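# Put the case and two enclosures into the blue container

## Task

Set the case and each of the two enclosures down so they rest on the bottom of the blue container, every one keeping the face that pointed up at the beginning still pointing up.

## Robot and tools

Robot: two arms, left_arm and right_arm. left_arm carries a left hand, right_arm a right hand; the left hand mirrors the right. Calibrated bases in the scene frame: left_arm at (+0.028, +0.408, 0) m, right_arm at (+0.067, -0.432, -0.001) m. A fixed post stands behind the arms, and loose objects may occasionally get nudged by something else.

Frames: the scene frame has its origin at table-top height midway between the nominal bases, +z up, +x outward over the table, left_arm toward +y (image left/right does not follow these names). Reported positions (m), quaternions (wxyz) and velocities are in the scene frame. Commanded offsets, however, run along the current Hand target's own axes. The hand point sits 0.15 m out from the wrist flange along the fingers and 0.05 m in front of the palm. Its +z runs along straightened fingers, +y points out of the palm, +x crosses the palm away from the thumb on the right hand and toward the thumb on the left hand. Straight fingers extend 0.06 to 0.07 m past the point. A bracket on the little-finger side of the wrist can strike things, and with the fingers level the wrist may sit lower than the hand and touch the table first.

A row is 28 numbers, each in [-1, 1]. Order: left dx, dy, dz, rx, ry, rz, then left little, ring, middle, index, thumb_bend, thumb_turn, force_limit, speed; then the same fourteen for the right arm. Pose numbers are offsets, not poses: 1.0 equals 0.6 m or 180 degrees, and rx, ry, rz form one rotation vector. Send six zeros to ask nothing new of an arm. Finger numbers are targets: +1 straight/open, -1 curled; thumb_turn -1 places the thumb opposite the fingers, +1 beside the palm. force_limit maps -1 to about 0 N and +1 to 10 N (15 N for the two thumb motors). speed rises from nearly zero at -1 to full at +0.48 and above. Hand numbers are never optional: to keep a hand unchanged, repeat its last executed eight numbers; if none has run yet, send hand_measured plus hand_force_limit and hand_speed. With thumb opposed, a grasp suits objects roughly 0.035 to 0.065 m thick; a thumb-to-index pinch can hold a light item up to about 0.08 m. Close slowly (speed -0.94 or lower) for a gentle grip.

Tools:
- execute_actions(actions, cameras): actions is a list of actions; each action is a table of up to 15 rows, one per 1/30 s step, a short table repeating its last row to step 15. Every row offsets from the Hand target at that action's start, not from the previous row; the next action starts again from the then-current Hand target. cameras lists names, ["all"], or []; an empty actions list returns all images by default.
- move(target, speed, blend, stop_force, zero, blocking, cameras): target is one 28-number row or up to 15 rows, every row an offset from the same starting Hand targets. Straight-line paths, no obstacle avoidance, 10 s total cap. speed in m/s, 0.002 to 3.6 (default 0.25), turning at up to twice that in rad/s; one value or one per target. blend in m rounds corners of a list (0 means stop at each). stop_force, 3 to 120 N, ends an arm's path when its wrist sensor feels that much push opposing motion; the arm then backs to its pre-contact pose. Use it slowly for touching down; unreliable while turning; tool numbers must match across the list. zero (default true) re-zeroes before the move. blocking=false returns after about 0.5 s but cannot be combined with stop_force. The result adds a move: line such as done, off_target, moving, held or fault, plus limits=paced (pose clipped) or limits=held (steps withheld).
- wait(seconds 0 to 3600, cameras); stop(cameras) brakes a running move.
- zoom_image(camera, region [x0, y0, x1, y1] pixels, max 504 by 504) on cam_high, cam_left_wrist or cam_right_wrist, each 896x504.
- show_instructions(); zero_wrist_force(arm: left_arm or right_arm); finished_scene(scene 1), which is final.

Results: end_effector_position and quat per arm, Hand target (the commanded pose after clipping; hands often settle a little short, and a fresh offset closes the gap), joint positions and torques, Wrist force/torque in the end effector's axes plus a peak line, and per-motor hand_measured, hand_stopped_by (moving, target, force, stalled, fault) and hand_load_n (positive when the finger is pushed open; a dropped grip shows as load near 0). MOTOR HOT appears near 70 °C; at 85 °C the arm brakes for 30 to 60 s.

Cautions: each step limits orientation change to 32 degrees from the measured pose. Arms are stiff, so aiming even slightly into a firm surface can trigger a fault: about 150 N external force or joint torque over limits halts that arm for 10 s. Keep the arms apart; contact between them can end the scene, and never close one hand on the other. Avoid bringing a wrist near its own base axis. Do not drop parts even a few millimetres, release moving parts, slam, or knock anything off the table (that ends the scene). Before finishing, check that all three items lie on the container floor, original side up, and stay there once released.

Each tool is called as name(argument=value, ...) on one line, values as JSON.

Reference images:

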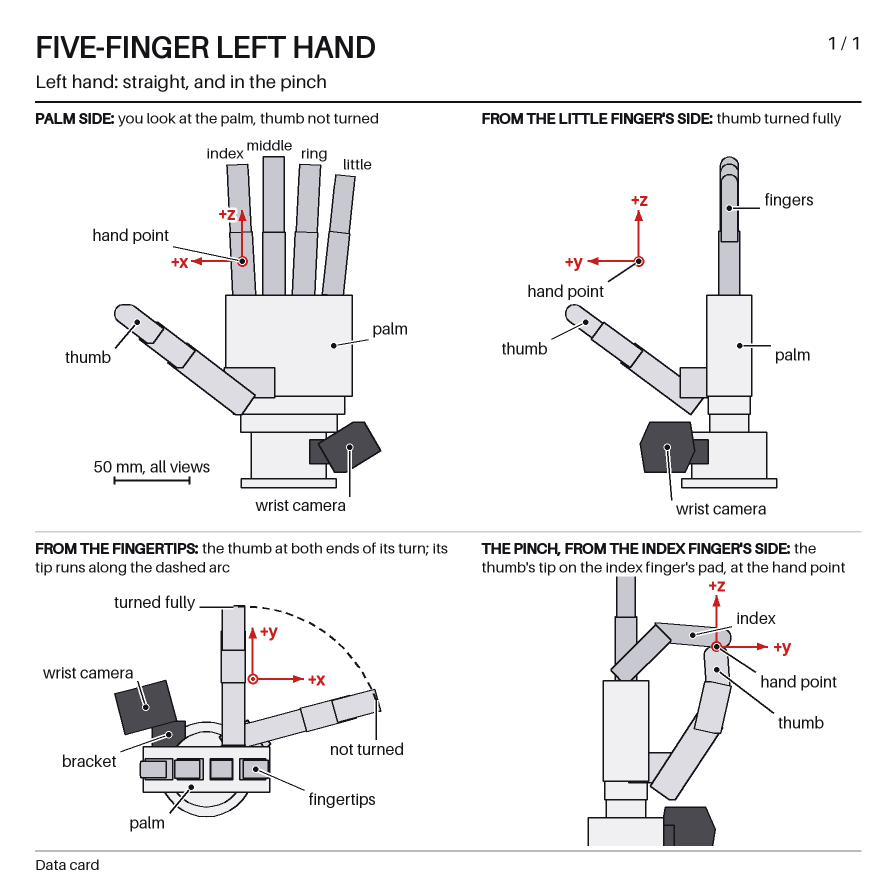

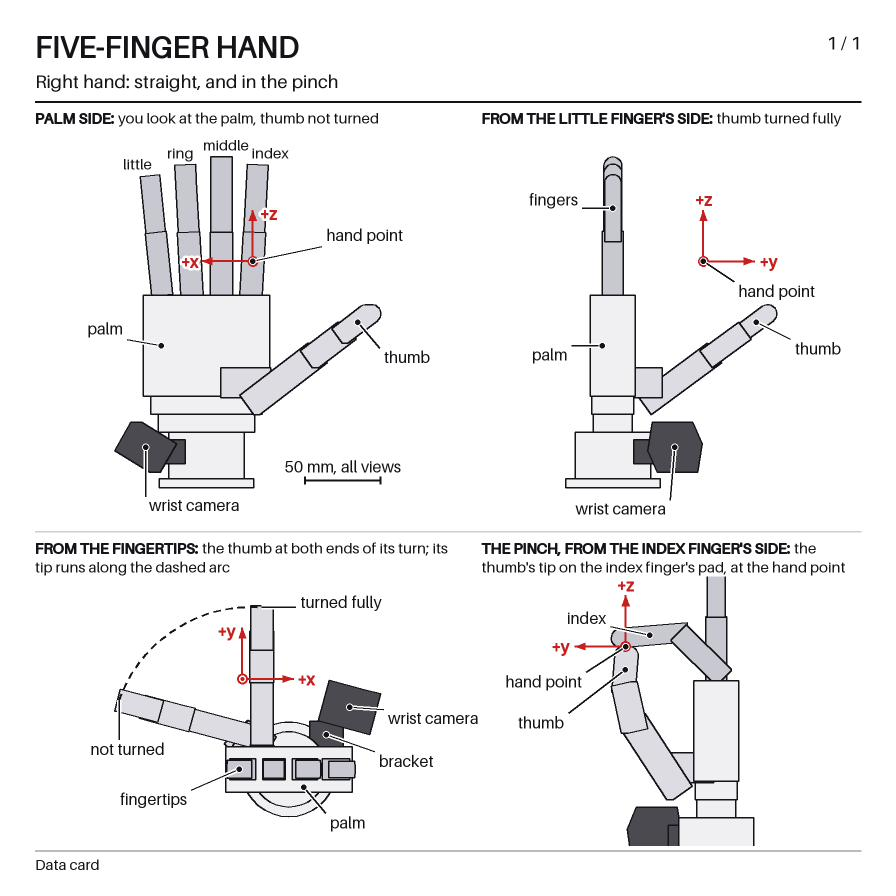

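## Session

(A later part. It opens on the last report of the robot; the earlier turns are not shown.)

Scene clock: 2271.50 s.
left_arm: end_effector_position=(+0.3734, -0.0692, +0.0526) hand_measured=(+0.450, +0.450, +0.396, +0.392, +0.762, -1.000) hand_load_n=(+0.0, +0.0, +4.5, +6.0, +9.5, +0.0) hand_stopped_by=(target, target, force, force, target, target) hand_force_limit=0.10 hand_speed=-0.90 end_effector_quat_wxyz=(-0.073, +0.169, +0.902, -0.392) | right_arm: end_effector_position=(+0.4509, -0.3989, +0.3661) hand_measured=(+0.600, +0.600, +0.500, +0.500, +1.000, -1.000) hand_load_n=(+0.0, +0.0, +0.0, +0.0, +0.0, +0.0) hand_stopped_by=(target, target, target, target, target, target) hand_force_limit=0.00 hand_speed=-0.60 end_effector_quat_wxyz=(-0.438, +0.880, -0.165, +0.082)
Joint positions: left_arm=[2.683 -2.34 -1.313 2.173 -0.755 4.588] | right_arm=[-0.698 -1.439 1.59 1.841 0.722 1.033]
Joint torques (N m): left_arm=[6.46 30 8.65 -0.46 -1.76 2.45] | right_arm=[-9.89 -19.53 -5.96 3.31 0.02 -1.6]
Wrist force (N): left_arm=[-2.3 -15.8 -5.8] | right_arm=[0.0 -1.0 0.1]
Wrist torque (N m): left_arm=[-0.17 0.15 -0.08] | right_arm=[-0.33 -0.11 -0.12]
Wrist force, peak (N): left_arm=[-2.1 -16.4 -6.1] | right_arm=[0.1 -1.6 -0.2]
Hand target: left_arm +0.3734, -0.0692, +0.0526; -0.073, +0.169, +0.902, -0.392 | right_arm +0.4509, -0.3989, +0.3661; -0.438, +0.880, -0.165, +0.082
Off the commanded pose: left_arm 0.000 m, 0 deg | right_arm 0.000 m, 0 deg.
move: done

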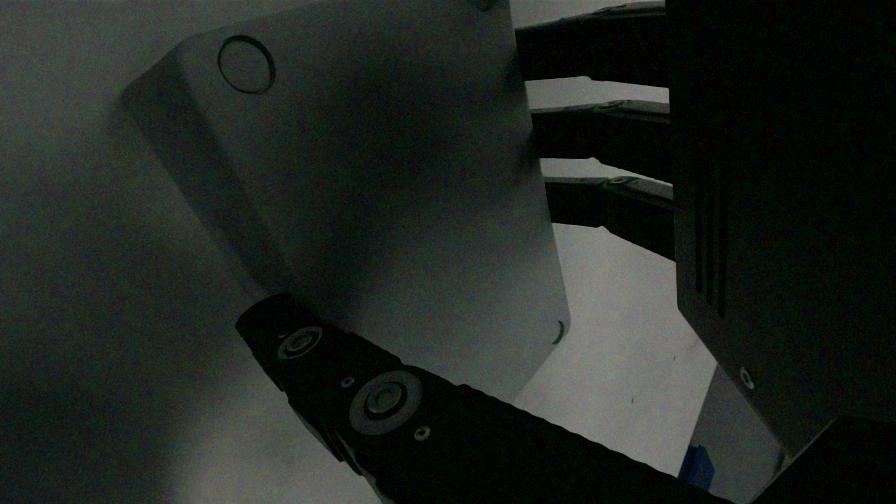

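move(target=[0,-0.0487,-0.0455,0,0,0, 0.45,0.45,0.0,0.0,0.76,-1,0.1,-0.9, 0,0,0,0,0,0, 0.6,0.6,0.5,0.5,1,-1,0,-0.6], speed=0.03, cameras=["cam_left_wrist"])

Scene clock: 2286.40 s.
left_arm: end_effector_position=(+0.3733, -0.0692, +0.0925) hand_measured=(+0.450, +0.450, +0.396, +0.392, +0.762, -1.000) hand_load_n=(+0.0, +0.0, +3.0, +4.0, +11.0, +0.0) hand_stopped_by=(target, target, force, force, target, target) hand_force_limit=0.10 hand_speed=-0.90 end_effector_quat_wxyz=(-0.073, +0.168, +0.902, -0.392) | right_arm: end_effector_position=(+0.4509, -0.3989, +0.3661) hand_measured=(+0.600, +0.600, +0.500, +0.500, +1.000, -1.000) hand_load_n=(+0.0, +0.0, +0.0, +0.0, +0.0, +0.0) hand_stopped_by=(target, target, target, target, target, target) hand_force_limit=0.00 hand_speed=-0.60 end_effector_quat_wxyz=(-0.438, +0.880, -0.165, +0.082)
Joint positions: left_arm=[2.683 -2.295 -1.28 2.096 -0.755 4.588] | right_arm=[-0.698 -1.439 1.59 1.841 0.722 1.033]
Joint torques (N m): left_arm=[6.29 53.19 27.36 -3.78 3.68 0.1] | right_arm=[-10.99 -19.51 -5.76 3.3 -0.12 -1.59]
Wrist force (N): left_arm=[-2.3 2.0 1.6] | right_arm=[0.1 -1.5 0.2]
Wrist torque (N m): left_arm=[0.29 0.23 -0.26] | right_arm=[-0.41 -0.13 -0.13]
Wrist force, peak (N): left_arm=[-2.0 -16.4 -6.3] | right_arm=[-0.1 -1.6 0.0]
Hand target: left_arm +0.3733, -0.0692, +0.0926; -0.073, +0.169, +0.902, -0.392 | right_arm +0.4509, -0.3989, +0.3661; -0.438, +0.880, -0.165, +0.082
Off the commanded pose: left_arm 0.000 m, 0 deg | right_arm 0.000 m, 0 deg.
move: done

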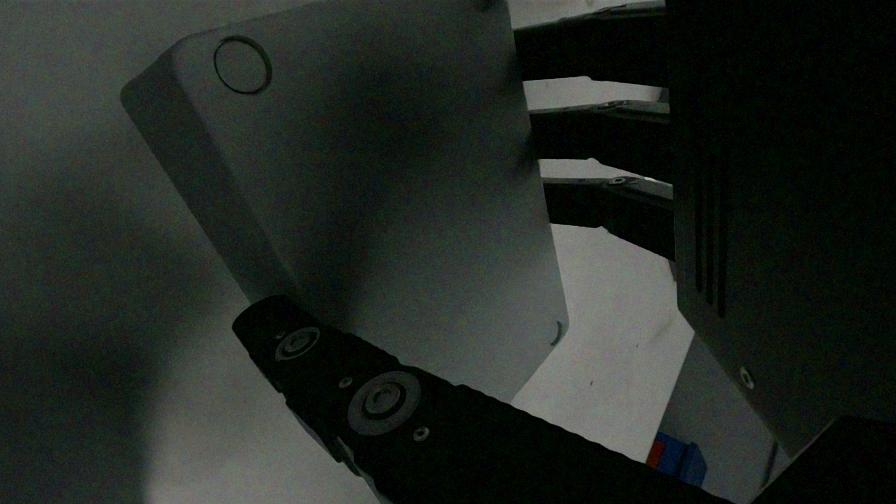

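move(target=[[0,-0.1675,-0.1562,0,0,0, 0.45,0.45,0.0,0.0,0.76,-1,0.1,-0.9, 0,0,0,0,0,0, 0.6,0.6,0.5,0.5,1,-1,0,-0.6],[0.0546,0.0473,-0.3865,0,-0.11418,-0.10647, 0.45,0.45,0.0,0.0,0.76,-1,0.1,-0.9, 0,0,0,0,0,0, 0.6,0.6,0.5,0.5,1,-1,0,-0.6]], speed=0.15, blend=[0.03,0], cameras=["cam_left_wrist","cam_high"])

Scene clock: 2307.93 s.
left_arm: end_effector_position=(+0.4108, +0.1187, +0.2301) hand_measured=(+0.450, +0.450, +0.396, +0.392, +0.762, -1.000) hand_load_n=(+0.0, +0.0, +3.0, +4.0, +11.0, +0.0) hand_stopped_by=(target, target, force, force, target, target) hand_force_limit=0.10 hand_speed=-0.90 end_effector_quat_wxyz=(+0.025, -0.055, +0.915, -0.398) | right_arm: end_effector_position=(+0.4509, -0.3989, +0.3661) hand_measured=(+0.600, +0.600, +0.500, +0.500, +1.000, -1.000) hand_load_n=(+0.0, +0.0, +0.0, +0.0, +0.0, +0.0) hand_stopped_by=(target, target, target, target, target, target) hand_force_limit=0.00 hand_speed=-0.60 end_effector_quat_wxyz=(-0.438, +0.880, -0.165, +0.082)
Joint positions: left_arm=[3.108 -1.862 -1.562 2.013 -0.763 4.494] | right_arm=[-0.698 -1.439 1.59 1.841 0.722 1.033]
Joint torques (N m): left_arm=[9.01 38.84 11.11 -0.91 3.74 2.46] | right_arm=[-10.26 -20.35 -5.6 3.32 0 -1.56]
Wrist force (N): left_arm=[-2.5 2.3 1.7] | right_arm=[-0.1 -1.1 -0.1]
Wrist torque (N m): left_arm=[0.35 0.24 -0.28] | right_arm=[-0.33 -0.08 -0.13]
Wrist force, peak (N): left_arm=[-2.5 2.7 2.6] | right_arm=[-0.1 -1.7 -0.3]
Hand target: left_arm +0.4108, +0.1189, +0.2301; +0.025, -0.055, +0.915, -0.398 | right_arm +0.4509, -0.3989, +0.3661; -0.438, +0.880, -0.165, +0.082
Off the commanded pose: left_arm 0.000 m, 0 deg | right_arm 0.000 m, 0 deg.
move: done
Images, in order (width x height): cam_high 896x504, cam_left_wrist 896x504.

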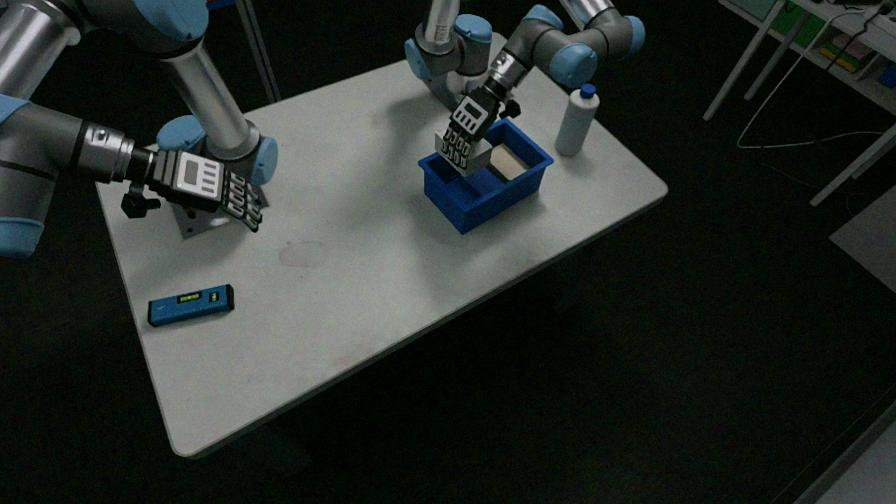

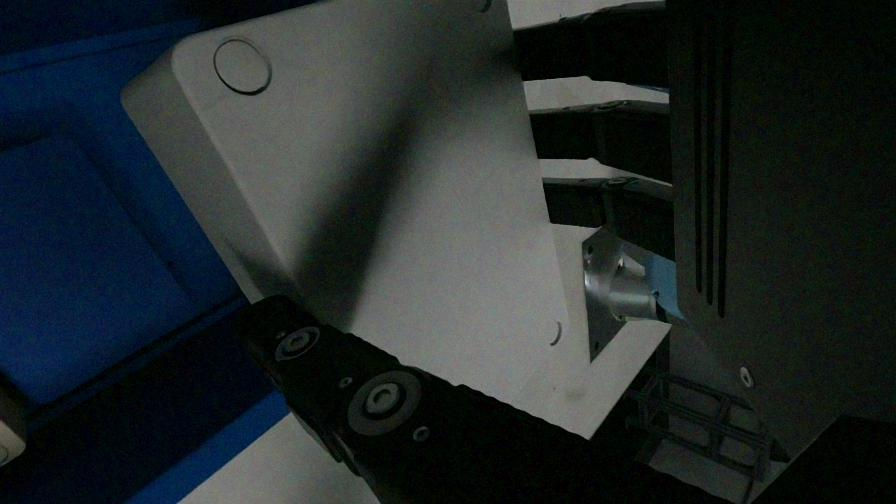

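zoom_image(camera="cam_left_wrist", region=[0, 0, 504, 504])

zoom_image(camera="cam_high", region=[400, 90, 580, 250])

Scaled by 1.000.

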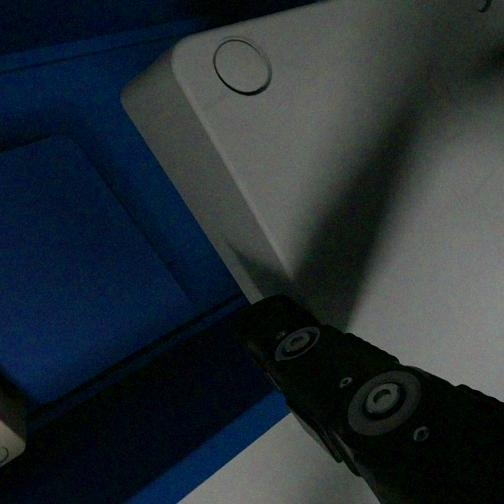

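Scaled by 2.800.

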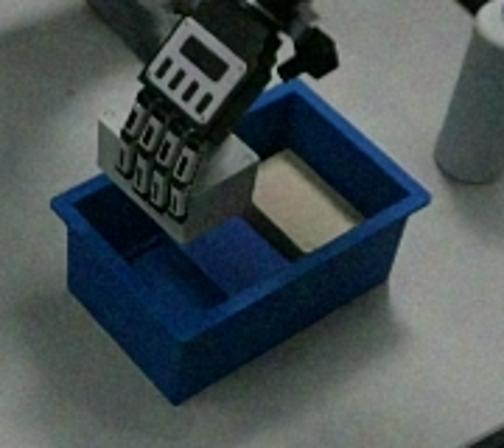

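zoom_image(camera="cam_left_wrist", region=[440, 200, 640, 400])

zoom_image(camera="cam_left_wrist", region=[100, 0, 300, 200])

Scaled by 2.520.

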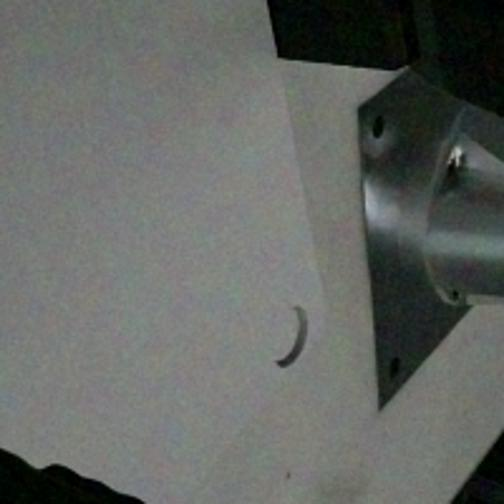

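Scaled by 2.520.

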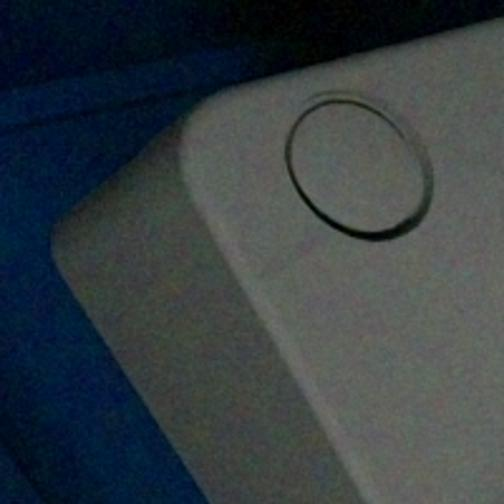

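move(target=[0,0.0792,0.0739,0,0,0, 0.45,0.45,0.0,0.0,0.76,-1,0.1,-0.9, 0,0,0,0,0,0, 0.6,0.6,0.5,0.5,1,-1,0,-0.6], speed=0.05, cameras=["cam_left_wrist","cam_high"])

zoom_image(camera="cam_high", region=[400, 90, 580, 250])

Scene clock: 2381.23 s.
left_arm: end_effector_position=(+0.4109, +0.1189, +0.1652) hand_measured=(+0.450, +0.450, +0.396, +0.392, +0.762, -1.000) hand_load_n=(+0.0, +0.0, +3.0, +4.5, +11.0, +0.0) hand_stopped_by=(target, target, force, force, target, target) hand_force_limit=0.10 hand_speed=-0.90 end_effector_quat_wxyz=(+0.025, -0.055, +0.915, -0.398) end_effector_velocity=(+0.000, +0.000, -0.001) end_effector_angular_velocity=(+0.000, -0.002, +0.000) | right_arm: end_effector_position=(+0.4509, -0.3989, +0.3661) hand_measured=(+0.600, +0.600, +0.500, +0.500, +1.000, -1.000) hand_load_n=(+0.0, +0.0, +0.0, +0.0, +0.0, +0.0) hand_stopped_by=(target, target, target, target, target, target) hand_force_limit=0.00 hand_speed=-0.60 end_effector_quat_wxyz=(-0.438, +0.880, -0.165, +0.082)
Joint positions: left_arm=[3.108 -1.916 -1.666 2.17 -0.763 4.495] | right_arm=[-0.698 -1.439 1.59 1.841 0.722 1.033]
Joint velocities: left_arm=[0 -0.001 -0.001 0.005 0 -0.001] | right_arm=[within noise]
Joint torques (N m): left_arm=[-3.1 21.56 7.76 -0.78 -0.17 -2.4] | right_arm=[-10.63 -19.97 -5.31 3.23 -0.13 -1.49]
Wrist force (N): left_arm=[-2.4 2.3 1.6] | right_arm=[-0.1 -1.5 -0.2]
Wrist torque (N m): left_arm=[0.35 0.23 -0.29] | right_arm=[-0.38 -0.10 -0.13]
Wrist force, peak (N): left_arm=[-3.1 2.4 1.7] | right_arm=[-0.1 -1.6 -0.1]
Hand target: left_arm +0.4109, +0.1188, +0.1651; +0.025, -0.055, +0.915, -0.398 | right_arm +0.4509, -0.3989, +0.3661; -0.438, +0.880, -0.165, +0.082
Off the commanded pose: left_arm 0.000 m, 0 deg | right_arm 0.000 m, 0 deg.
move: done
Images, in order (width x height): cam_high 896x504, cam_left_wrist 896x504.

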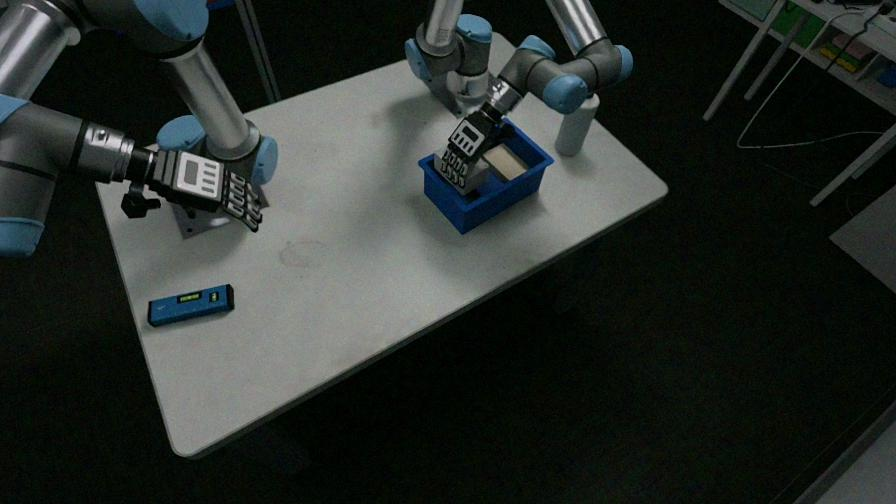

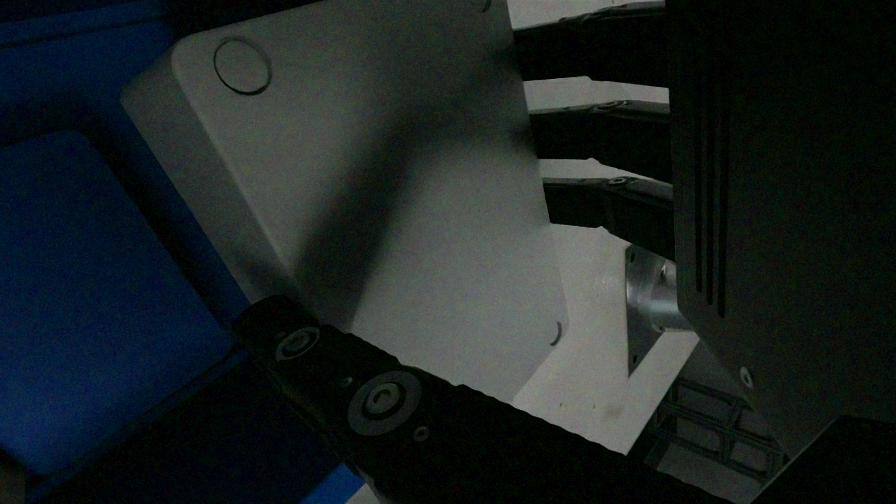

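Scaled by 2.800.

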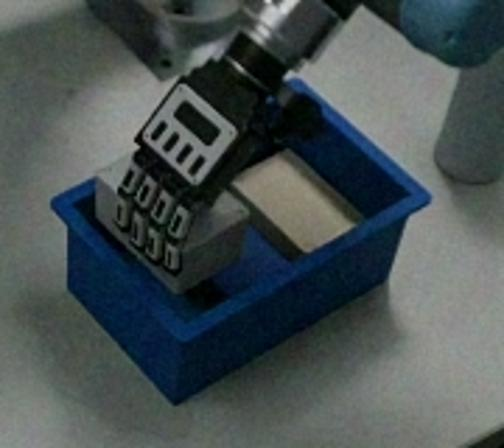

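move(target=[0,0.0765,0.0646,0,0,0, 0.45,0.45,0.0,0.0,0.76,-1,0.1,-0.9, 0,0,0,0,0,0, 0.6,0.6,0.5,0.5,1,-1,0,-0.6], speed=0.012, stop_force=5, cameras=["cam_left_wrist","cam_high"])

zoom_image(camera="cam_high", region=[400, 90, 580, 250])

zoom_image(camera="cam_left_wrist", region=[0, 0, 350, 400])

Scene clock: 2441.57 s.
left_arm: end_effector_position=(+0.4106, +0.1218, +0.1051) hand_measured=(+0.450, +0.450, +0.396, +0.392, +0.762, -1.000) hand_load_n=(+0.0, +0.0, +3.0, +4.0, +11.0, +0.0) hand_stopped_by=(target, target, force, force, target, target) hand_force_limit=0.10 hand_speed=-0.90 end_effector_quat_wxyz=(+0.025, -0.055, +0.915, -0.398) | right_arm: end_effector_position=(+0.4509, -0.3989, +0.3661) hand_measured=(+0.600, +0.600, +0.500, +0.500, +1.000, -1.000) hand_load_n=(+0.0, +0.0, +0.0, +0.0, +0.0, +0.0) hand_stopped_by=(target, target, target, target, target, target) hand_force_limit=0.00 hand_speed=-0.60 end_effector_quat_wxyz=(-0.438, +0.880, -0.165, +0.082)
Joint positions: left_arm=[3.116 -1.984 -1.744 2.309 -0.761 4.505] | right_arm=[-0.698 -1.439 1.59 1.841 0.722 1.033]
Joint torques (N m): left_arm=[6.77 23 7.68 -0.98 3.64 2.53] | right_arm=[-10.17 -20.91 -6.11 3.24 -0.31 -1.6]
Wrist force (N): left_arm=[-2.5 1.8 1.7] | right_arm=[-0.1 -1.2 -0.1]
Wrist torque (N m): left_arm=[0.27 0.24 -0.28] | right_arm=[-0.34 -0.10 -0.13]
Wrist force, peak (N): left_arm=[-2.9 2.0 2.2] | right_arm=[-0.4 -1.7 0.0]
Hand target: left_arm +0.4106, +0.1218, +0.1051; +0.025, -0.055, +0.915, -0.398 | right_arm +0.4509, -0.3989, +0.3661; -0.438, +0.880, -0.165, +0.082
Off the commanded pose: left_arm 0.000 m, 0 deg | right_arm 0.000 m, 0 deg.
move: done
Images, in order (width x height): cam_high 896x504, cam_left_wrist 896x504.

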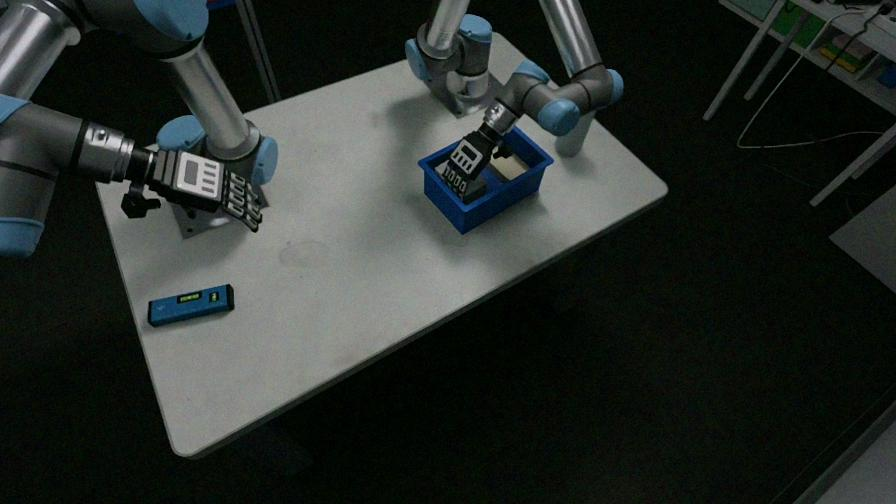

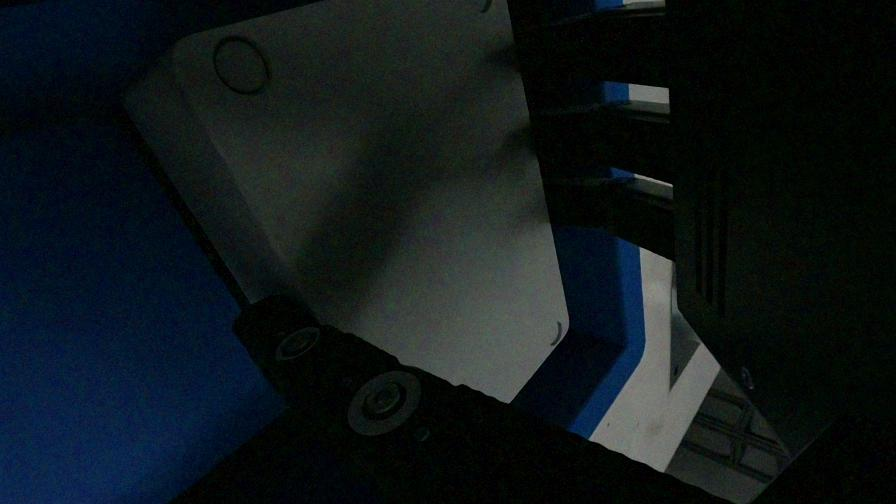

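Scaled by 2.800.

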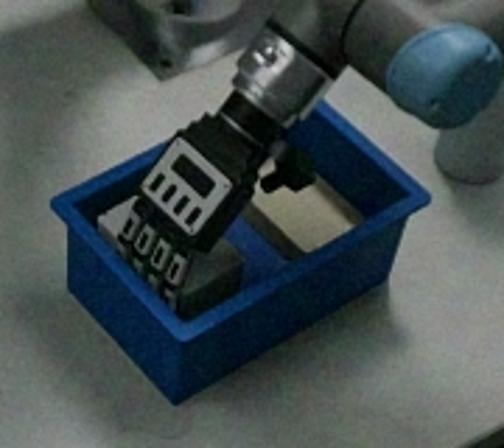

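Scaled by 1.260.

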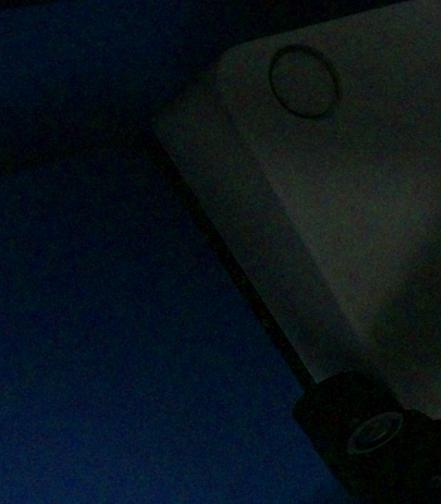

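move(target=[0,0.01365,0.01957,0,0,0, 0.45,0.45,0.0,0.0,0.76,-1,0.1,-0.9, 0,0,0,0,0,0, 0.6,0.6,0.5,0.5,1,-1,0,-0.6], speed=0.012, stop_force=4, cameras=["cam_left_wrist"])

zoom_image(camera="cam_left_wrist", region=[0, 0, 350, 400])

Scene clock: 2457.93 s.
left_arm: end_effector_position=(+0.4110, +0.1188, +0.0911) hand_measured=(+0.450, +0.450, +0.396, +0.392, +0.762, -1.000) hand_load_n=(+0.0, +0.0, +3.0, +4.0, +11.0, +0.0) hand_stopped_by=(target, target, force, force, target, target) hand_force_limit=0.10 hand_speed=-0.90 end_effector_quat_wxyz=(+0.025, -0.055, +0.915, -0.398) | right_arm: end_effector_position=(+0.4509, -0.3989, +0.3661) hand_measured=(+0.600, +0.600, +0.500, +0.500, +1.000, -1.000) hand_load_n=(+0.0, +0.0, -0.5, +0.0, +0.0, +0.0) hand_stopped_by=(target, target, target, target, target, target) hand_force_limit=0.00 hand_speed=-0.60 end_effector_quat_wxyz=(-0.438, +0.880, -0.165, +0.082)
Joint positions: left_arm=[3.108 -2.005 -1.753 2.347 -0.763 4.494] | right_arm=[-0.698 -1.439 1.59 1.841 0.722 1.033]
Joint torques (N m): left_arm=[-7.25 23.3 7.44 -0.91 -0.52 -2.83] | right_arm=[-10.23 -21.04 -5.68 3.07 -0.26 -1.55]
Wrist force (N): left_arm=[-2.7 2.1 2.0] | right_arm=[0.2 -0.9 -0.1]
Wrist torque (N m): left_arm=[0.29 0.28 -0.11] | right_arm=[-0.31 -0.13 -0.10]
Wrist force, peak (N): left_arm=[-3.2 2.0 1.7] | right_arm=[0.2 -1.6 0.0]
Hand target: left_arm +0.4110, +0.1188, +0.0911; +0.025, -0.055, +0.915, -0.398 | right_arm +0.4509, -0.3989, +0.3661; -0.438, +0.880, -0.165, +0.082
Off the commanded pose: left_arm 0.000 m, 0 deg | right_arm 0.000 m, 0 deg.
move: done

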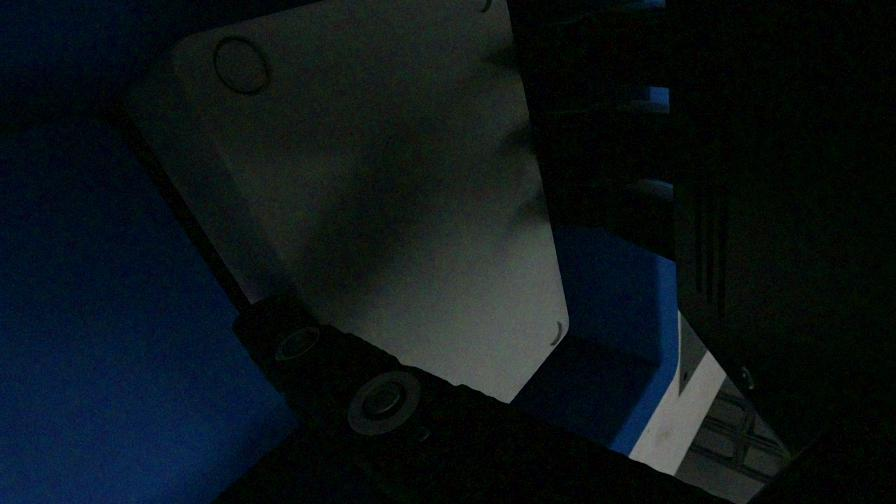

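Scaled by 1.260.

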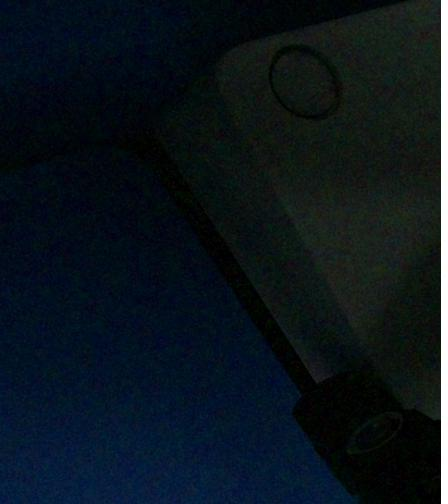

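wait(seconds=0.5)

Scene clock: 2465.47 s.
left_arm: end_effector_position=(+0.4110, +0.1188, +0.0911) hand_measured=(+0.450, +0.450, +0.396, +0.392, +0.762, -1.000) hand_load_n=(+0.0, +0.0, +3.0, +4.0, +11.0, +0.5) hand_stopped_by=(target, target, force, force, target, target) hand_force_limit=0.10 hand_speed=-0.90 end_effector_quat_wxyz=(+0.025, -0.055, +0.915, -0.398) | right_arm: end_effector_position=(+0.4509, -0.3989, +0.3661) hand_measured=(+0.600, +0.600, +0.500, +0.500, +1.000, -1.000) hand_load_n=(+0.0, +0.5, +0.0, +0.0, +0.0, +0.0) hand_stopped_by=(target, target, target, target, target, target) hand_force_limit=0.00 hand_speed=-0.60 end_effector_quat_wxyz=(-0.438, +0.880, -0.165, +0.082)
Joint positions: left_arm=[3.108 -2.005 -1.753 2.347 -0.763 4.494] | right_arm=[-0.698 -1.439 1.59 1.841 0.722 1.033]
Joint torques (N m): left_arm=[-7.85 23.62 7.24 -1.07 -0.52 -2.73] | right_arm=[-9.89 -20.81 -6.12 3.08 -0.24 -1.58]
Wrist force (N): left_arm=[-2.8 1.9 1.6] | right_arm=[-0.2 -1.3 -0.3]
Wrist torque (N m): left_arm=[0.28 0.29 -0.11] | right_arm=[-0.35 -0.06 -0.14]
Wrist force, peak (N): left_arm=[-3.0 2.1 1.8] | right_arm=[0.0 -1.7 0.0]
Hand target: left_arm +0.4110, +0.1188, +0.0911; +0.025, -0.055, +0.915, -0.398 | right_arm +0.4509, -0.3989, +0.3661; -0.438, +0.880, -0.165, +0.082
Off the commanded pose: left_arm 0.000 m, 0 deg | right_arm 0.000 m, 0 deg.
wait: 0.50 s; at rest from the start

move(target=[0,-0.01364,0.01462,0,0,0, 0.45,0.45,0.0,0.0,0.76,-1,0.1,-0.9, 0,0,0,0,0,0, 0.6,0.6,0.5,0.5,1,-1,0,-0.6], speed=0.005, stop_force=3, cameras=["cam_left_wrist"])

Scene clock: 2472.83 s.
left_arm: end_effector_position=(+0.4113, +0.1164, +0.0911) hand_measured=(+0.450, +0.450, +0.396, +0.392, +0.764, -1.000) hand_load_n=(+0.0, +0.0, +2.5, +3.0, +11.5, +0.0) hand_stopped_by=(target, target, force, force, target, target) hand_force_limit=0.10 hand_speed=-0.90 end_effector_quat_wxyz=(+0.025, -0.055, +0.915, -0.398) | right_arm: end_effector_position=(+0.4509, -0.3989, +0.3661) hand_measured=(+0.600, +0.600, +0.500, +0.500, +1.000, -1.000) hand_load_n=(+0.0, +0.0, +0.0, +0.0, +0.0, +0.0) hand_stopped_by=(target, target, target, target, target, target) hand_force_limit=0.00 hand_speed=-0.60 end_effector_quat_wxyz=(-0.438, +0.880, -0.165, +0.082)
Joint positions: left_arm=[3.102 -2.006 -1.75 2.35 -0.764 4.486] | right_arm=[-0.698 -1.439 1.59 1.841 0.722 1.033]
Joint torques (N m): left_arm=[6.12 41.91 7.47 -3.31 4.04 2.5] | right_arm=[-10.02 -20.92 -5.55 3.08 -0.35 -1.66]
Wrist force (N): left_arm=[-2.4 3.5 -0.1] | right_arm=[-0.2 -1.4 0.2]
Wrist torque (N m): left_arm=[0.34 0.27 -0.15] | right_arm=[-0.40 -0.08 -0.14]
Wrist force, peak (N): left_arm=[-2.5 4.9 -0.9] | right_arm=[-0.1 -1.6 0.0]
Hand target: left_arm +0.4113, +0.1164, +0.0911; +0.025, -0.055, +0.915, -0.398 (not the last commanded pose) | right_arm +0.4509, -0.3989, +0.3661; -0.438, +0.880, -0.165, +0.082
Off the commanded pose: left_arm 0.010 m, 0 deg | right_arm 0.000 m, 0 deg.
move: contact (left_arm)

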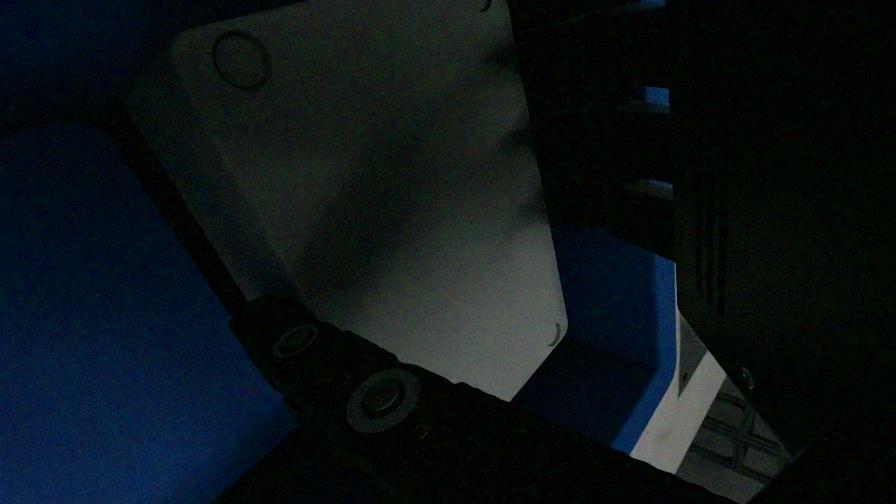

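zoom_image(camera="cam_left_wrist", region=[80, 80, 280, 320])

Scaled by 2.100.

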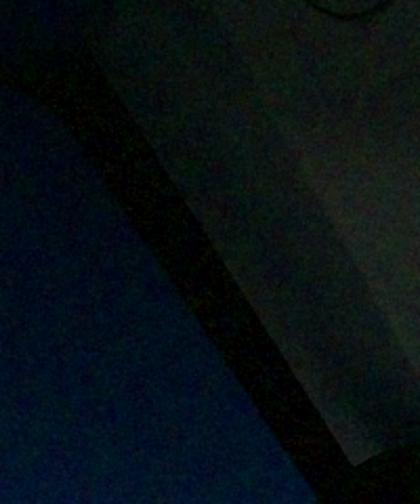

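move(target=[[0,0.00284,-0.00305,0,0,0, 0.45,0.45,0.0,0.0,0.76,-1,0.1,-0.9, 0,0,0,0,0,0, 0.6,0.6,0.5,0.5,1,-1,0,-0.6]], speed=0.005)

move(target=[0,0.0256,0.02387,0,0,0, 0.45,0.45,0.0,0.0,0.76,-1,0.1,-0.9, 0,0,0,0,0,0, 0.6,0.6,0.5,0.5,1,-1,0,-0.6], speed=0.007, stop_force=3, cameras=["cam_left_wrist","cam_high"])

zoom_image(camera="cam_left_wrist", region=[80, 80, 280, 320])

Scene clock: 2496.43 s.
left_arm: end_effector_position=(+0.4110, +0.1188, +0.0911) hand_measured=(+0.450, +0.450, +0.396, +0.392, +0.764, -1.000) hand_load_n=(+0.0, +0.0, +3.0, +4.0, +11.0, +0.0) hand_stopped_by=(target, target, force, force, target, target) hand_force_limit=0.10 hand_speed=-0.90 end_effector_quat_wxyz=(+0.025, -0.055, +0.915, -0.398) | right_arm: end_effector_position=(+0.4509, -0.3989, +0.3661) hand_measured=(+0.600, +0.600, +0.500, +0.500, +1.000, -1.000) hand_load_n=(+0.0, +0.0, +0.0, +0.0, -0.5, +0.0) hand_stopped_by=(target, target, target, target, target, target) hand_force_limit=0.00 hand_speed=-0.60 end_effector_quat_wxyz=(-0.438, +0.880, -0.165, +0.082)
Joint positions: left_arm=[3.108 -2.005 -1.753 2.347 -0.763 4.494] | right_arm=[-0.698 -1.439 1.59 1.841 0.722 1.033]
Joint torques (N m): left_arm=[7.28 41.88 8.84 -3.53 3.71 2.67] | right_arm=[-9.35 -21.61 -5.69 2.93 -0.43 -1.74]
Wrist force (N): left_arm=[-2.9 1.5 1.6] | right_arm=[0.0 -1.2 0.1]
Wrist torque (N m): left_arm=[0.22 0.30 -0.30] | right_arm=[-0.36 -0.12 -0.13]
Wrist force, peak (N): left_arm=[-2.7 5.2 0.8] | right_arm=[-0.1 -1.6 -0.3]
Hand target: left_arm +0.4110, +0.1189, +0.0911; +0.025, -0.055, +0.915, -0.398 | right_arm +0.4509, -0.3989, +0.3661; -0.438, +0.880, -0.165, +0.082
Off the commanded pose: left_arm 0.000 m, 0 deg | right_arm 0.000 m, 0 deg.
move: done

Scene clock: 2499.33 s.
left_arm: end_effector_position=(+0.4110, +0.1189, +0.0795) hand_measured=(+0.450, +0.450, +0.396, +0.392, +0.764, -1.000) hand_load_n=(+0.0, +0.0, +3.0, +4.0, +11.0, +0.5) hand_stopped_by=(target, target, force, force, target, target) hand_force_limit=0.10 hand_speed=-0.90 end_effector_quat_wxyz=(+0.025, -0.055, +0.915, -0.398) | right_arm: end_effector_position=(+0.4509, -0.3989, +0.3661) hand_measured=(+0.600, +0.600, +0.500, +0.500, +1.000, -1.000) hand_load_n=(+0.0, +0.0, +0.0, +0.0, +0.0, +0.0) hand_stopped_by=(target, target, target, target, target, target) hand_force_limit=0.00 hand_speed=-0.60 end_effector_quat_wxyz=(-0.438, +0.880, -0.165, +0.082)
Joint positions: left_arm=[3.109 -2.021 -1.764 2.374 -0.763 4.495] | right_arm=[-0.698 -1.439 1.59 1.841 0.722 1.033]
Joint torques (N m): left_arm=[5.98 40.94 24.54 -3.13 -0.25 2.49] | right_arm=[-9.7 -21.46 -6.02 2.92 -0.36 -1.7]
Wrist force (N): left_arm=[-2.6 -0.4 -0.8] | right_arm=[0.0 -1.4 -0.1]
Wrist torque (N m): left_arm=[0.12 0.22 -0.29] | right_arm=[-0.39 -0.10 -0.13]
Wrist force, peak (N): left_arm=[-2.7 -4.4 -3.1] | right_arm=[-0.2 -1.6 -0.1]
Hand target: left_arm +0.4110, +0.1189, +0.0795; +0.025, -0.055, +0.915, -0.398 (not the last commanded pose) | right_arm +0.4509, -0.3989, +0.3661; -0.438, +0.880, -0.165, +0.082
Off the commanded pose: left_arm 0.009 m, 0 deg | right_arm 0.000 m, 0 deg.
move: contact (left_arm)
Images, in order (width x height): cam_high 896x504, cam_left_wrist 896x504.

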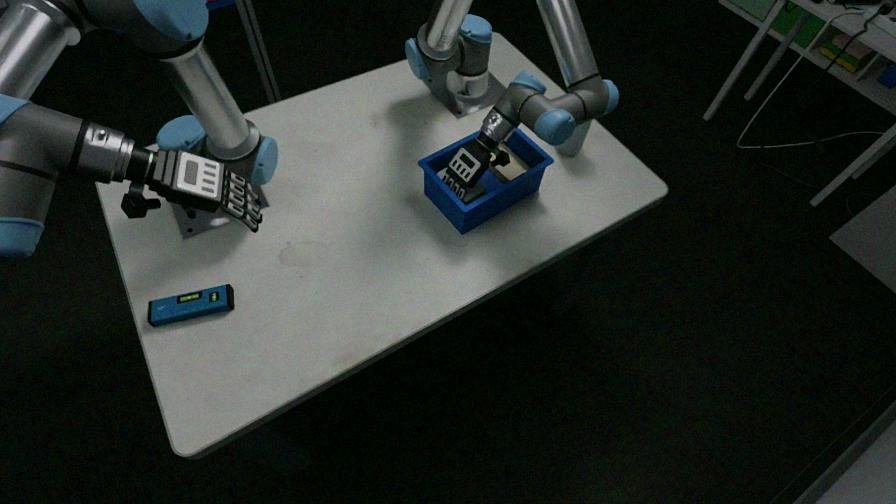

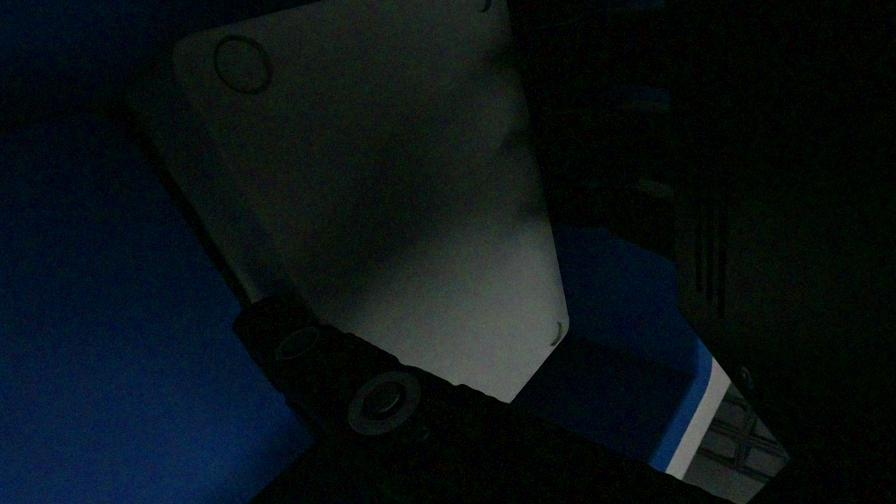

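Scaled by 2.100.

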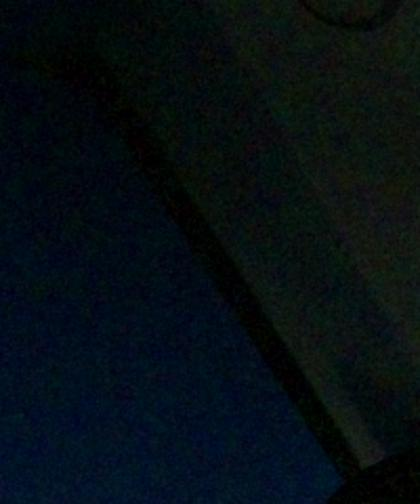

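move(target=[[0,-0.00366,-0.00341,0,0,0, 0.45,0.45,0.0,0.0,0.76,-1,0.1,-0.9, 0,0,0,0,0,0, 0.6,0.6,0.5,0.5,1,-1,0,-0.6],[0,-0.00593,-0.00097,0,0,0, 0.45,0.45,0.0,0.0,0.76,-1,0.1,-0.9, 0,0,0,0,0,0, 0.6,0.6,0.5,0.5,1,-1,0,-0.6]], speed=0.005)

move(target=[0,0.01829,0.01705,0,0,0, 0.45,0.45,0.0,0.0,0.76,-1,0.1,-0.9, 0,0,0,0,0,0, 0.6,0.6,0.5,0.5,1,-1,0,-0.6], speed=0.006, stop_force=4)

Scene clock: 2538.70 s.
left_arm: end_effector_position=(+0.4112, +0.1170, +0.0825) hand_measured=(+0.450, +0.450, +0.396, +0.392, +0.764, -1.000) hand_load_n=(+0.0, +0.0, +3.0, +4.0, +11.0, +0.0) hand_stopped_by=(target, target, force, force, target, target) hand_force_limit=0.10 hand_speed=-0.90 end_effector_quat_wxyz=(+0.025, -0.055, +0.915, -0.398) | right_arm: end_effector_position=(+0.4509, -0.3989, +0.3661) hand_measured=(+0.600, +0.600, +0.500, +0.500, +1.000, -1.000) hand_load_n=(+0.0, +0.0, +0.0, +0.0, +0.0, +0.0) hand_stopped_by=(target, target, target, target, target, target) hand_force_limit=0.00 hand_speed=-0.60 end_effector_quat_wxyz=(-0.438, +0.880, -0.165, +0.082)
Joint positions: left_arm=[3.104 -2.018 -1.759 2.37 -0.763 4.488] | right_arm=[-0.698 -1.439 1.59 1.841 0.722 1.033]
Joint torques (N m): left_arm=[-7.95 23.66 24.88 -0.81 -0.5 -2.83] | right_arm=[-9.79 -22.39 -5.85 3.06 -0.52 -1.74]
Wrist force (N): left_arm=[-3.0 2.1 1.2] | right_arm=[0.0 -1.0 0.0]
Wrist torque (N m): left_arm=[0.31 0.31 -0.11] | right_arm=[-0.31 -0.10 -0.12]
Wrist force, peak (N): left_arm=[-3.2 2.1 1.5] | right_arm=[-0.3 -1.7 -0.3]
Hand target: left_arm +0.4112, +0.1169, +0.0825; +0.025, -0.055, +0.915, -0.398 | right_arm +0.4509, -0.3989, +0.3661; -0.438, +0.880, -0.165, +0.082
Off the commanded pose: left_arm 0.000 m, 0 deg | right_arm 0.000 m, 0 deg.
move: done

Scene clock: 2542.07 s.
left_arm: end_effector_position=(+0.4112, +0.1169, +0.0675) hand_measured=(+0.450, +0.450, +0.396, +0.392, +0.764, -1.000) hand_load_n=(+0.0, +0.0, +2.5, +3.5, +11.0, +0.0) hand_stopped_by=(target, target, force, force, target, target) hand_force_limit=0.10 hand_speed=-0.90 end_effector_quat_wxyz=(+0.025, -0.055, +0.915, -0.398) | right_arm: end_effector_position=(+0.4509, -0.3989, +0.3661) hand_measured=(+0.600, +0.600, +0.500, +0.500, +1.000, -1.000) hand_load_n=(+0.0, +0.0, +0.0, +0.0, +0.0, +0.0) hand_stopped_by=(target, target, target, target, target, target) hand_force_limit=0.00 hand_speed=-0.60 end_effector_quat_wxyz=(-0.438, +0.880, -0.165, +0.082)
Joint positions: left_arm=[3.104 -2.039 -1.772 2.405 -0.763 4.488] | right_arm=[-0.698 -1.439 1.59 1.841 0.722 1.033]
Joint torques (N m): left_arm=[-3.13 23.86 6.53 -0.92 -0.23 -2.05] | right_arm=[-9.28 -21.51 -5.88 3.04 -0.43 -1.81]
Wrist force (N): left_arm=[-2.7 2.6 1.0] | right_arm=[-0.2 -1.4 -0.1]
Wrist torque (N m): left_arm=[0.35 0.27 -0.11] | right_arm=[-0.38 -0.08 -0.14]
Wrist force, peak (N): left_arm=[-3.1 2.6 1.4] | right_arm=[-0.1 -1.7 0.1]
Hand target: left_arm +0.4112, +0.1169, +0.0675; +0.025, -0.055, +0.915, -0.398 | right_arm +0.4509, -0.3989, +0.3661; -0.438, +0.880, -0.165, +0.082
Off the commanded pose: left_arm 0.000 m, 0 deg | right_arm 0.000 m, 0 deg.
move: done

move(target=[0,0.01951,0.01819,0,0,0, 0.45,0.45,0.0,0.0,0.76,-1,0.1,-0.9, 0,0,0,0,0,0, 0.6,0.6,0.5,0.5,1,-1,0,-0.6], speed=0.006, stop_force=4, cameras=["cam_left_wrist","cam_high"])

zoom_image(camera="cam_high", region=[400, 90, 580, 250])

Scene clock: 2551.70 s.
left_arm: end_effector_position=(+0.4112, +0.1169, +0.0558) hand_measured=(+0.450, +0.450, +0.396, +0.392, +0.764, -1.000) hand_load_n=(+0.0, +0.0, +3.0, +4.0, +11.0, +0.0) hand_stopped_by=(target, target, force, force, target, target) hand_force_limit=0.10 hand_speed=-0.90 end_effector_quat_wxyz=(+0.025, -0.055, +0.915, -0.398) | right_arm: end_effector_position=(+0.4509, -0.3989, +0.3661) hand_measured=(+0.600, +0.600, +0.500, +0.500, +1.000, -1.000) hand_load_n=(+0.0, +0.0, +0.0, +0.0, +0.0, +0.0) hand_stopped_by=(target, target, target, target, target, target) hand_force_limit=0.00 hand_speed=-0.60 end_effector_quat_wxyz=(-0.438, +0.880, -0.165, +0.082)
Joint positions: left_arm=[3.104 -2.057 -1.781 2.432 -0.763 4.488] | right_arm=[-0.698 -1.439 1.59 1.841 0.722 1.033]
Joint torques (N m): left_arm=[5.5 41 24.09 -3.1 0.38 0.11] | right_arm=[-9.42 -22.23 -5.97 3.05 -0.52 -1.75]
Wrist force (N): left_arm=[-2.9 0.1 -1.0] | right_arm=[0.1 -1.4 -0.1]
Wrist torque (N m): left_arm=[0.21 0.23 -0.11] | right_arm=[-0.38 -0.12 -0.12]
Wrist force, peak (N): left_arm=[-3.8 -6.9 -7.6] | right_arm=[0.1 -1.7 0.3]
Hand target: left_arm +0.4112, +0.1169, +0.0558; +0.025, -0.055, +0.915, -0.398 (not the last commanded pose) | right_arm +0.4509, -0.3989, +0.3661; -0.438, +0.880, -0.165, +0.082
Off the commanded pose: left_arm 0.004 m, 0 deg | right_arm 0.000 m, 0 deg.
move: contact (left_arm)
Images, in order (width x height): cam_high 896x504, cam_left_wrist 896x504.

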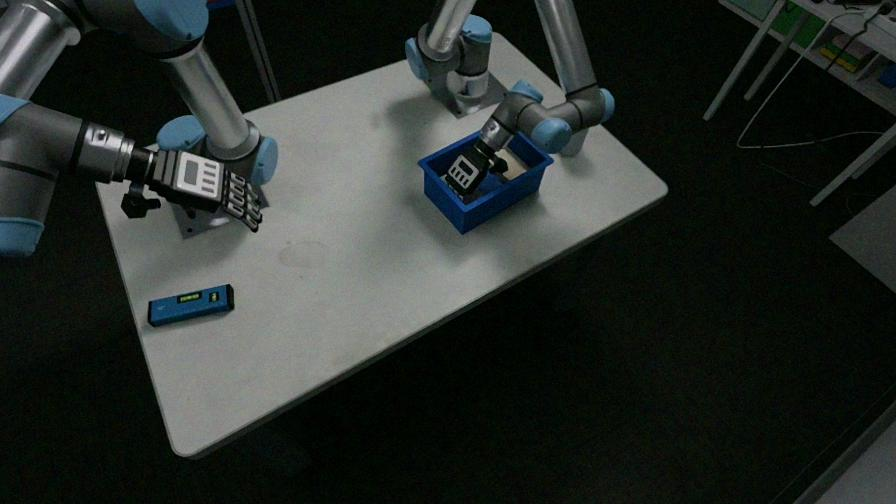

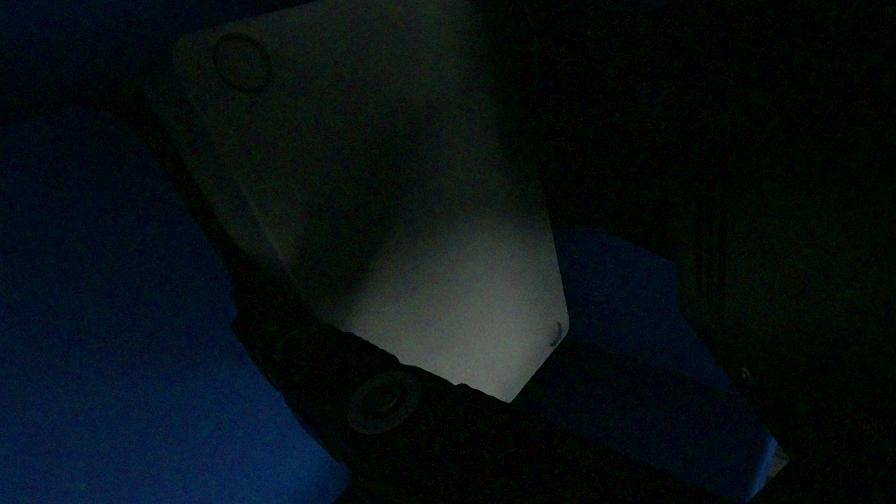

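Scaled by 2.800.

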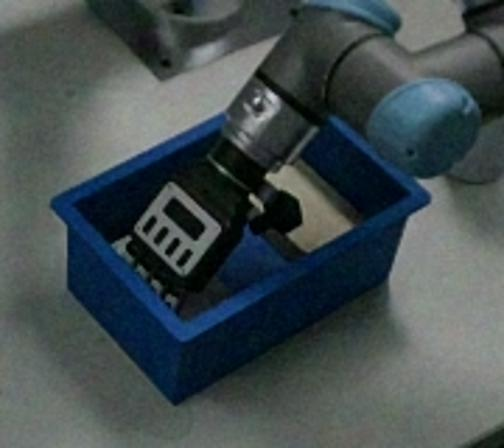

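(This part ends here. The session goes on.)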